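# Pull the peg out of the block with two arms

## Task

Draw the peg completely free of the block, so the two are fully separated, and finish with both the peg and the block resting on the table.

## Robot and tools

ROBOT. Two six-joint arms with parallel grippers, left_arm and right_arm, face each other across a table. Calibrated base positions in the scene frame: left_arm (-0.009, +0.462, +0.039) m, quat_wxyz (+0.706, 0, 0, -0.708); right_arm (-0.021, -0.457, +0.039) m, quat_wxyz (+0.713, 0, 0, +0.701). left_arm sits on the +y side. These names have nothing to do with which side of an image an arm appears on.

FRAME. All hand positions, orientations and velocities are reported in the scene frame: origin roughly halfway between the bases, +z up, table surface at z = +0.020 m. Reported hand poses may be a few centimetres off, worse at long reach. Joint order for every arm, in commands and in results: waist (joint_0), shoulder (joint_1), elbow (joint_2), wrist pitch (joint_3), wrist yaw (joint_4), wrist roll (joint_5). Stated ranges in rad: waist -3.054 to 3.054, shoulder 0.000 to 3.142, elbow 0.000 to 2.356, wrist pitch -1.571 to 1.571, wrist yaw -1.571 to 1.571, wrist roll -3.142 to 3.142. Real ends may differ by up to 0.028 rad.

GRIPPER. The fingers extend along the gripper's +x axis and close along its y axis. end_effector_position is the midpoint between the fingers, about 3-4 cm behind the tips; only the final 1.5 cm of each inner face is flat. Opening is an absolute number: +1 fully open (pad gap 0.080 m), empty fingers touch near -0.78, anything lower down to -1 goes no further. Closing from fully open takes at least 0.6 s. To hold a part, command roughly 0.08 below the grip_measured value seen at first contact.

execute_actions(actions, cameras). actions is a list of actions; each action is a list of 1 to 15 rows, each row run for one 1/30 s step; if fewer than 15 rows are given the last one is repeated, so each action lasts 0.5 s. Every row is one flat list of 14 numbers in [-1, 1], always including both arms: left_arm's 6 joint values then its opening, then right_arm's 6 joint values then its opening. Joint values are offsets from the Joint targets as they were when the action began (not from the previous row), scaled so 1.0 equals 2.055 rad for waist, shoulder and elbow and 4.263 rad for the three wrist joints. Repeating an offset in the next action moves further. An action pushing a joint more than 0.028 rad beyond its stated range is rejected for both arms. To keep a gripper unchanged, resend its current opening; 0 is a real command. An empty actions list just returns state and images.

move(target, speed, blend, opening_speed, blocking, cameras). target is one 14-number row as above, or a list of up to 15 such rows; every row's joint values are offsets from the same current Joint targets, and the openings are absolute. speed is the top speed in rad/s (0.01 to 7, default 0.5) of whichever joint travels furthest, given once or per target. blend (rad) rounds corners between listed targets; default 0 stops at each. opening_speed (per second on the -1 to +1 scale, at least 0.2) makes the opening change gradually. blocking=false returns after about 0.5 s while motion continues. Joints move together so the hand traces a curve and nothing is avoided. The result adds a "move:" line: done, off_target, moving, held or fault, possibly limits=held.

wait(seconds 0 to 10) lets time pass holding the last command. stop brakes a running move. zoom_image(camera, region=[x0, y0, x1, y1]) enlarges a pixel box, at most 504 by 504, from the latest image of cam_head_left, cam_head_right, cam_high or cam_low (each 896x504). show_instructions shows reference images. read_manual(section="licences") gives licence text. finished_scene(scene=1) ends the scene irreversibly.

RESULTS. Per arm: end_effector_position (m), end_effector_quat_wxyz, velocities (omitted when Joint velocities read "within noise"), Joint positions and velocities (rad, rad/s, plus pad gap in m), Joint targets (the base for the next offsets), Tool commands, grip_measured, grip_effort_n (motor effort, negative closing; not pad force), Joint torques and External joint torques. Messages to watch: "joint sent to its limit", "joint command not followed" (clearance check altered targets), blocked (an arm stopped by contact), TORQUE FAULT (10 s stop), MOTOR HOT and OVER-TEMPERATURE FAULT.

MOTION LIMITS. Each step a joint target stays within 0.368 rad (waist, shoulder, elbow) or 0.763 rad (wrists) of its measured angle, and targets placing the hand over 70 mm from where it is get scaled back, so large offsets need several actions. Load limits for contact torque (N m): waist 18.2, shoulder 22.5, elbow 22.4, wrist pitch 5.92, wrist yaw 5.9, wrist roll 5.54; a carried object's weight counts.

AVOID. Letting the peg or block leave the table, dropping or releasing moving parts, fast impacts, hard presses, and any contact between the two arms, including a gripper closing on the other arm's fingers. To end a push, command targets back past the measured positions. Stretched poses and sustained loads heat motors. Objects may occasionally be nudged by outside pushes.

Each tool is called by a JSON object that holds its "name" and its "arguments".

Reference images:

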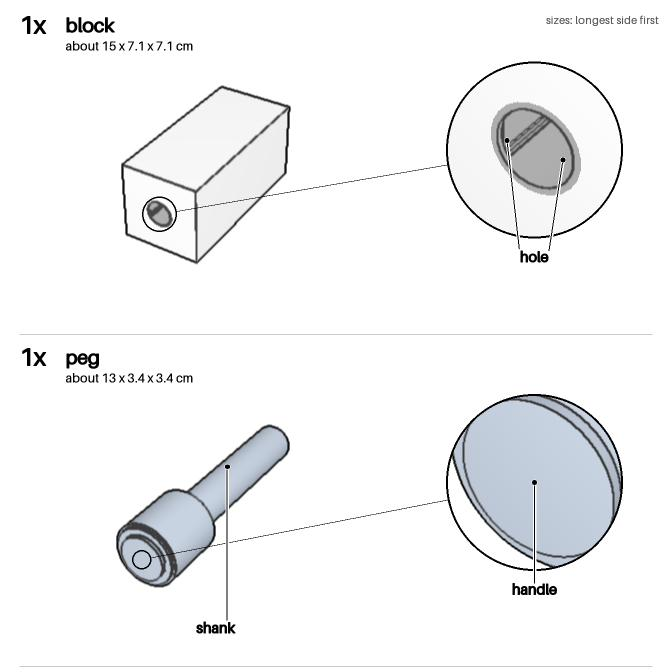

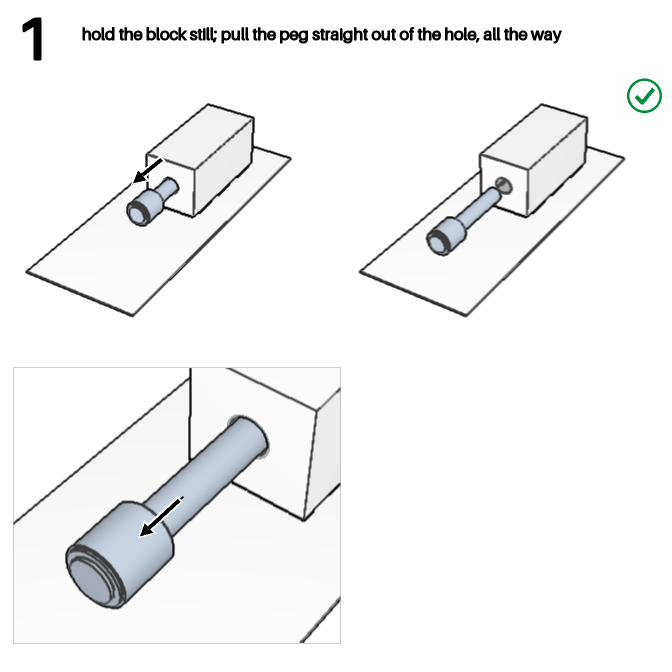

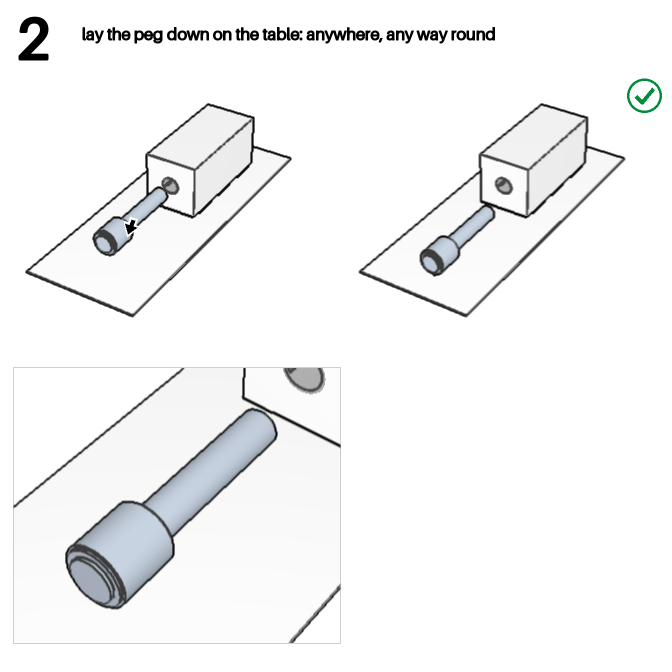

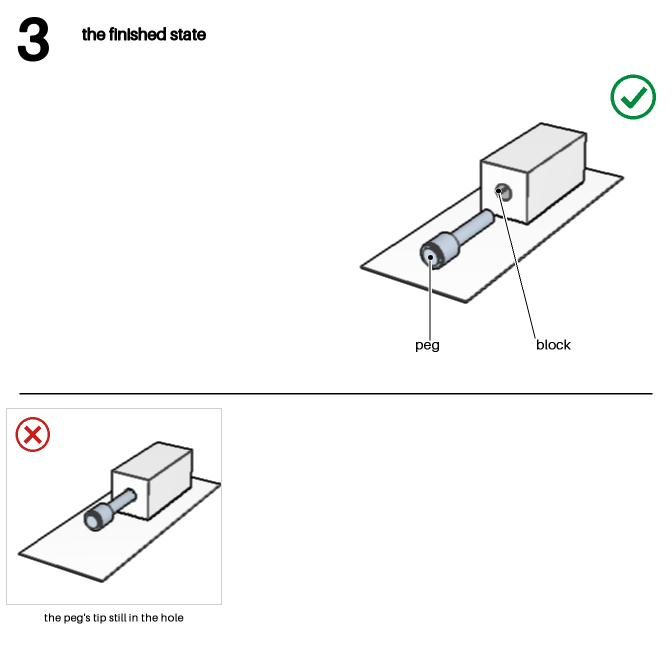

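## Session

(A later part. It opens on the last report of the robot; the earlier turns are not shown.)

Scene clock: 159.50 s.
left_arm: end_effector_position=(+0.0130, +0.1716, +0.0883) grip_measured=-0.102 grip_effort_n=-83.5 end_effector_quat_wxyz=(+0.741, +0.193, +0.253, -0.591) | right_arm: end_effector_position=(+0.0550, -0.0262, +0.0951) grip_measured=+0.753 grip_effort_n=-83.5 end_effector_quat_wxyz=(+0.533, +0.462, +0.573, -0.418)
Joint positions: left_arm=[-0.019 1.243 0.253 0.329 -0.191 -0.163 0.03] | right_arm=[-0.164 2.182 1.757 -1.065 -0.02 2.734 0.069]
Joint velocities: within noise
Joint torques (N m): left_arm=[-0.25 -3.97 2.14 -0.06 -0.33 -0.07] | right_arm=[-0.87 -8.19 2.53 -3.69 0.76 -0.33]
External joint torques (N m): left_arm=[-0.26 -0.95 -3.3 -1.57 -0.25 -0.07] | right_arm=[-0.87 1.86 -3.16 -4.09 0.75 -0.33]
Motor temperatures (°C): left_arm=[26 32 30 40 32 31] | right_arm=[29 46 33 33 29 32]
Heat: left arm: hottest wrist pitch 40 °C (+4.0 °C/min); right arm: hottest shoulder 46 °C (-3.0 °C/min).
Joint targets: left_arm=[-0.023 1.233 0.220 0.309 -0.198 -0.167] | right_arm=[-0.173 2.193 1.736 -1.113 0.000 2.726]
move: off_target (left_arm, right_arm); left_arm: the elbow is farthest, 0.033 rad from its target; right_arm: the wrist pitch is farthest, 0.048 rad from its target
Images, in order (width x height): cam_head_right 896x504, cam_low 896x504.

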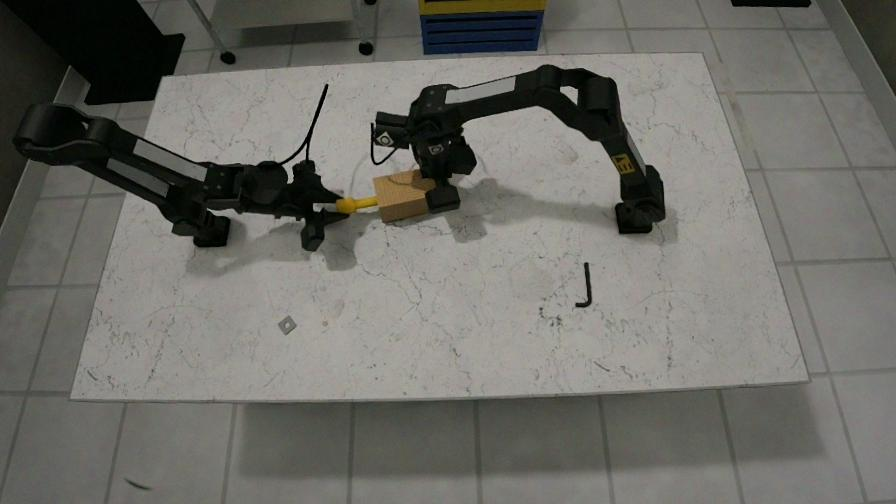

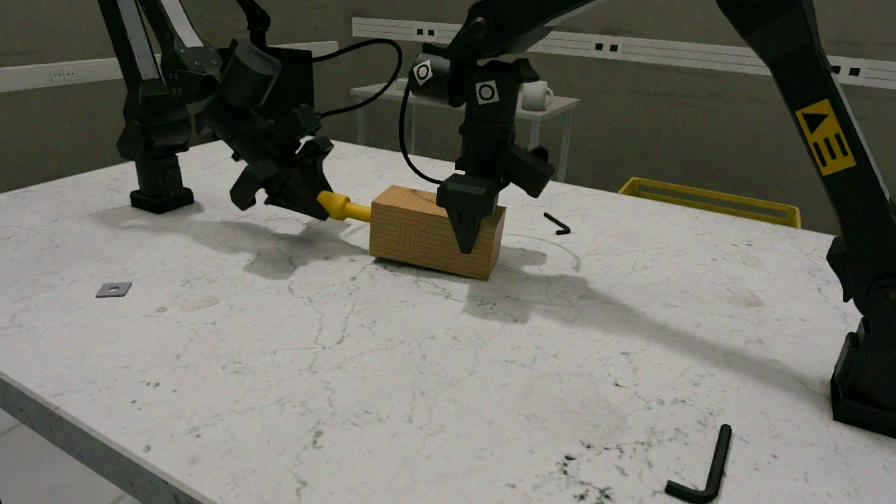

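{"name": "move", "arguments": {"target": [[0.0015,0.0263,0.0005,0.0002,0.0007,0.0012,-0.16,0,0,0,0,0,0,0.62],[-0.0275,-0.0545,-0.0345,-0.0285,-0.0097,-0.0077,-0.16,0,0,0,0,0,0,0.62]], "speed": 0.12, "cameras": ["cam_low","cam_head_right"]}}

{"name": "zoom_image", "arguments": {"camera": "cam_low", "region": [280, 110, 560, 290]}}

Scene clock: 185.60 s.
left_arm: end_effector_position=(+0.0062, +0.2149, +0.0593) grip_measured=-0.102 grip_effort_n=-83.5 end_effector_quat_wxyz=(+0.728, +0.243, +0.285, -0.575) | right_arm: end_effector_position=(+0.0558, -0.0397, +0.0906) grip_measured=+0.753 grip_effort_n=-83.5 end_effector_quat_wxyz=(+0.550, +0.445, +0.559, -0.434)
Joint positions: left_arm=[-0.076 1.133 0.155 0.185 -0.234 -0.196 0.03] | right_arm=[-0.166 2.185 1.748 -1.113 -0.004 2.728 0.069]
Joint velocities: within noise
Joint torques (N m): left_arm=[-0.22 -3.5 5.4 1.33 -0.28 -0.09] | right_arm=[-0.66 -8.38 3.29 0.14 0.18 -0.1]
External joint torques (N m): left_arm=[-0.22 -1.37 0.05 -0.05 -0.17 -0.09] | right_arm=[-0.67 1.37 -2.16 -0.15 0.16 -0.1]
Motor temperatures (°C): left_arm=[26 32 29 34 32 31] | right_arm=[29 48 32 41 29 32]
Heat: left arm: hottest wrist pitch 34 °C (-4.0 °C/min); right arm: hottest shoulder 48 °C (+2.0 °C/min).
Joint targets: left_arm=[-0.079 1.121 0.149 0.187 -0.239 -0.200] | right_arm=[-0.173 2.193 1.736 -1.113 0.000 2.726]
move: done
Images, in order (width x height): cam_head_right 896x504, cam_low 896x504.

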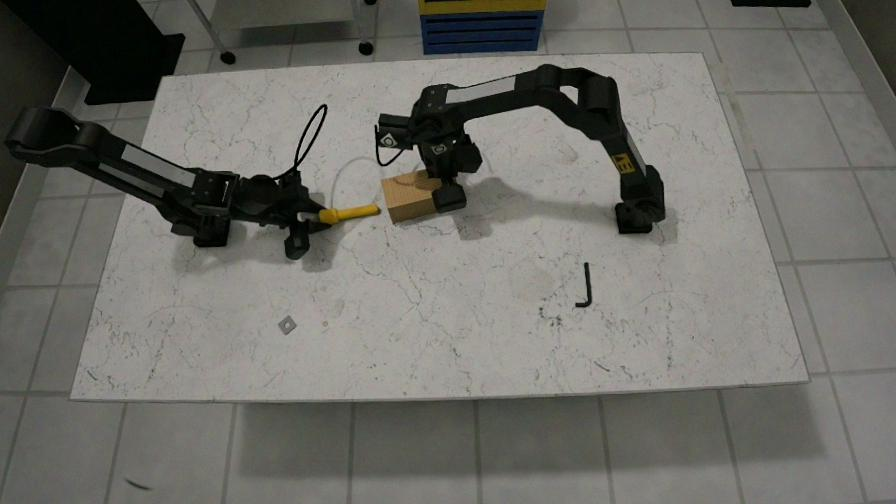

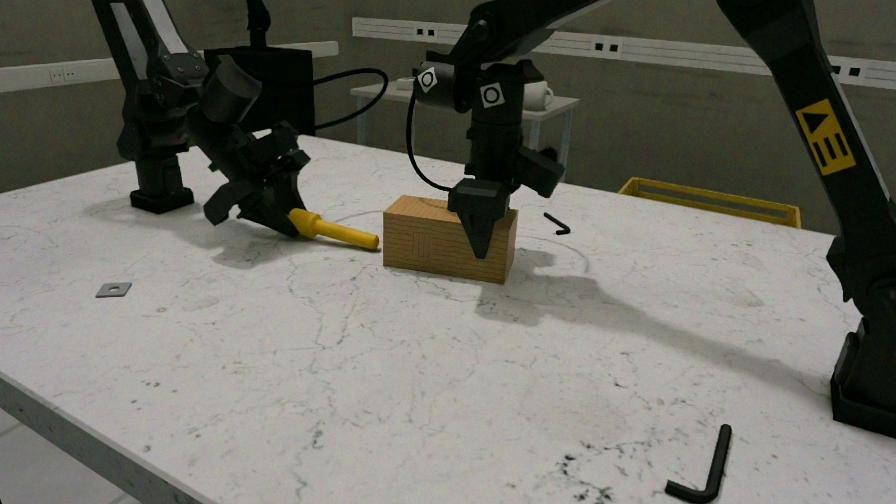

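Scaled by 1.800.

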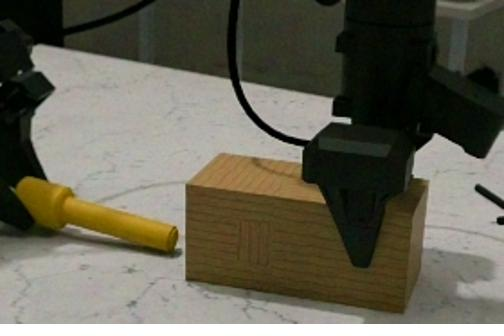

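{"name": "move", "arguments": {"target": [-0.0204,-0.0268,-0.0579,0.0279,-0.0087,-0.007,-0.12,0,0,0,0,0,0,1], "speed": 0.1, "opening_speed": 0.4, "cameras": ["cam_low"]}}

{"name": "zoom_image", "arguments": {"camera": "cam_low", "region": [180, 130, 460, 310]}}

Scene clock: 194.70 s.
left_arm: end_effector_position=(+0.0033, +0.2304, +0.0514) grip_measured=-0.102 grip_effort_n=-83.5 end_effector_quat_wxyz=(+0.737, +0.218, +0.267, -0.582) | right_arm: end_effector_position=(+0.0571, -0.0418, +0.0890) grip_measured=+1.000 grip_effort_n=15.1 end_effector_quat_wxyz=(+0.550, +0.444, +0.557, -0.437)
Joint positions: left_arm=[-0.118 1.076 0.037 0.302 -0.272 -0.226 0.03] | right_arm=[-0.17 2.185 1.741 -1.113 -0.004 2.728 0.08]
Joint velocities: within noise
Joint torques (N m): left_arm=[-0.15 -2.5 4.98 1.5 -0.32 -0.09] | right_arm=[-0.3 -8.34 3.86 0.1 0.19 -0.11]
External joint torques (N m): left_arm=[-0.16 -0.9 -0.24 0.06 -0.19 -0.09] | right_arm=[-0.44 1.39 -1.53 -0.15 0.19 -0.11]
Motor temperatures (°C): left_arm=[26 31 30 35 32 31] | right_arm=[29 47 32 39 29 31]
Heat: left arm: hottest wrist pitch 35 °C (-4.0 °C/min); right arm: hottest shoulder 47 °C (+1.0 °C/min).
Joint targets: left_arm=[-0.121 1.066 0.030 0.307 -0.276 -0.229] | right_arm=[-0.173 2.193 1.736 -1.113 0.000 2.726]
move: done
Images, in order (width x height): cam_low 896x504.

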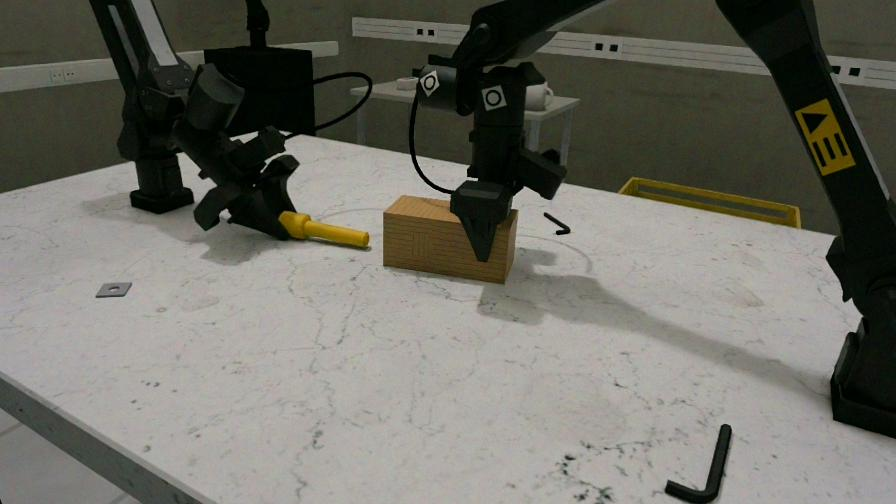

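Scaled by 1.800.

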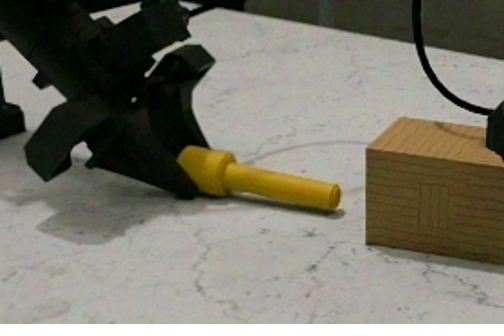

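{"name": "move", "arguments": {"target": [[0,0,0,0,0,0,0.25,0,-0.02,0.095,-0.0558,0,0,1],[0,-0.08,0,0,0,0,0.25,0,-0.04,0.095,-0.0558,0,0,1]], "speed": 0.3, "opening_speed": 0.25, "cameras": ["cam_low","cam_head_right"]}}

Scene clock: 200.10 s.
left_arm: end_effector_position=(+0.0019, +0.2181, +0.0872) grip_measured=+0.247 grip_effort_n=17.0 end_effector_quat_wxyz=(+0.750, +0.150, +0.225, -0.604) | right_arm: end_effector_position=(+0.0559, -0.0482, +0.1563) grip_measured=+1.000 grip_effort_n=14.7 end_effector_quat_wxyz=(+0.549, +0.445, +0.557, -0.436)
Joint positions: left_arm=[-0.118 0.91 0.037 0.305 -0.272 -0.226 0.046] | right_arm=[-0.17 2.13 1.923 -1.348 -0.004 2.728 0.08]
Joint velocities: within noise
Joint torques (N m): left_arm=[-0.29 -2.01 5.79 1.45 -0.25 -0.09] | right_arm=[-0.26 -10.68 5.31 -0.12 0.21 -0.11]
External joint torques (N m): left_arm=[-0.28 -0.78 -0.09 -0.1 -0.16 -0.09] | right_arm=[-0.33 -1.23 -0.2 -0.41 0.19 -0.1]
Motor temperatures (°C): left_arm=[26 31 30 36 32 31] | right_arm=[29 47 32 37 29 31]
Heat: left arm: hottest wrist pitch 36 °C (-4.1 °C/min); right arm: hottest shoulder 47 °C (+0.0 °C/min).
Joint targets: left_arm=[-0.121 0.902 0.030 0.306 -0.276 -0.230] | right_arm=[-0.173 2.111 1.931 -1.351 0.000 2.726]
move: done
Images, in order (width x height): cam_head_right 896x504, cam_low 896x504.

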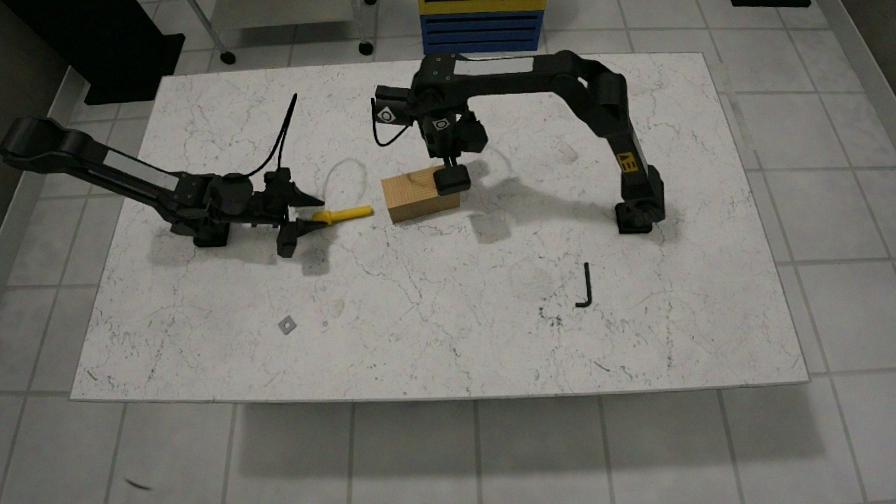

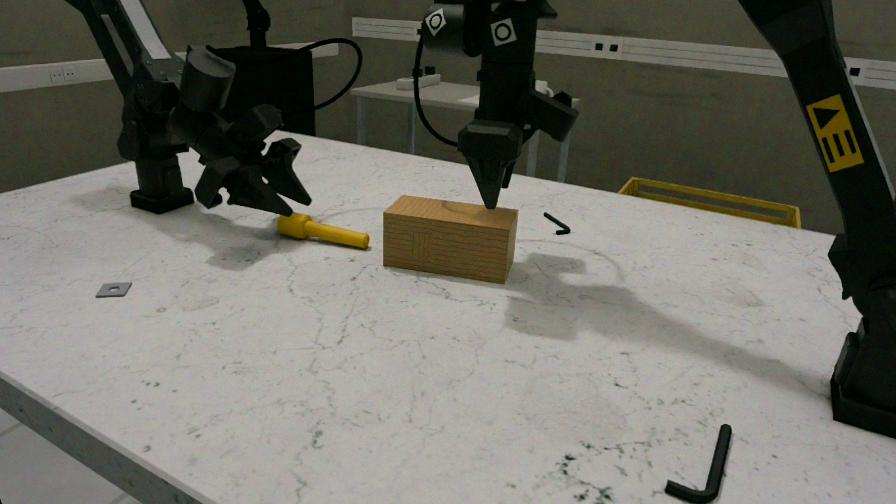

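Peg is lying on the table and the arms are clear; lift the left slightly more.

{"name": "move", "arguments": {"target": [0,-0.08,0,0,0,0,0.25,0,0,0,0,0,0,1], "cameras": ["cam_low"]}}

{"name": "finished_scene", "arguments": {}}

Scene clock: 204.90 s.
left_arm: end_effector_position=(+0.0012, +0.2121, +0.1243) grip_measured=+0.247 grip_effort_n=17.0 end_effector_quat_wxyz=(+0.757, +0.082, +0.183, -0.622) | right_arm: end_effector_position=(+0.0559, -0.0483, +0.1563) grip_measured=+1.000 grip_effort_n=14.7 end_effector_quat_wxyz=(+0.549, +0.445, +0.557, -0.436)
Joint positions: left_arm=[-0.118 0.745 0.037 0.305 -0.273 -0.226 0.046] | right_arm=[-0.17 2.13 1.923 -1.348 -0.004 2.728 0.08]
Joint velocities: within noise
Joint torques (N m): left_arm=[-0.1 -1.6 6.47 1.5 -0.22 -0.08] | right_arm=[-0.28 -10.9 5.32 -0.13 0.21 -0.11]
External joint torques (N m): left_arm=[-0.09 -0.77 0.04 -0.13 -0.15 -0.09] | right_arm=[-0.21 -1.41 -0.17 -0.38 0.18 -0.11]
Motor temperatures (°C): left_arm=[26 31 31 37 32 31] | right_arm=[29 49 33 36 29 31]
Heat: left arm: hottest wrist pitch 37 °C (-3.0 °C/min); right arm: hottest shoulder 49 °C (+3.0 °C/min).
Joint targets: left_arm=[-0.121 0.737 0.030 0.306 -0.276 -0.230] | right_arm=[-0.173 2.111 1.931 -1.351 0.000 2.726]
move: done
Images, in order (width x height): cam_low 896x504.

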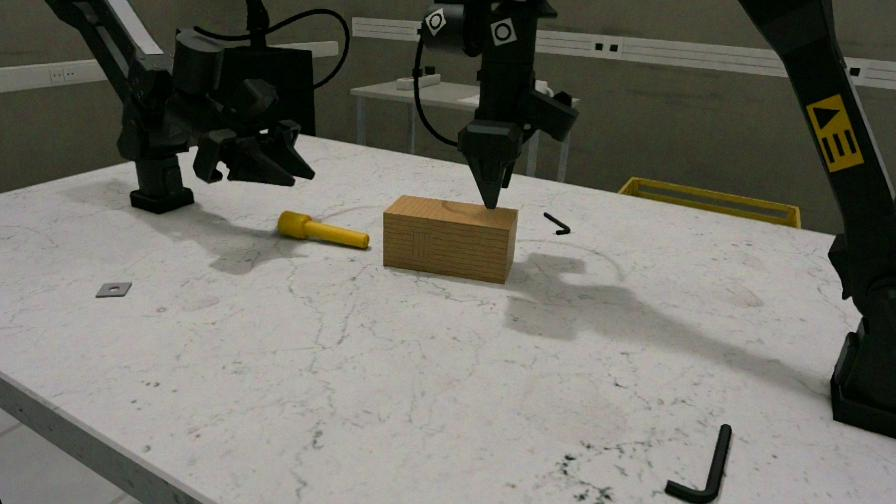

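The scene is finished: the task was done.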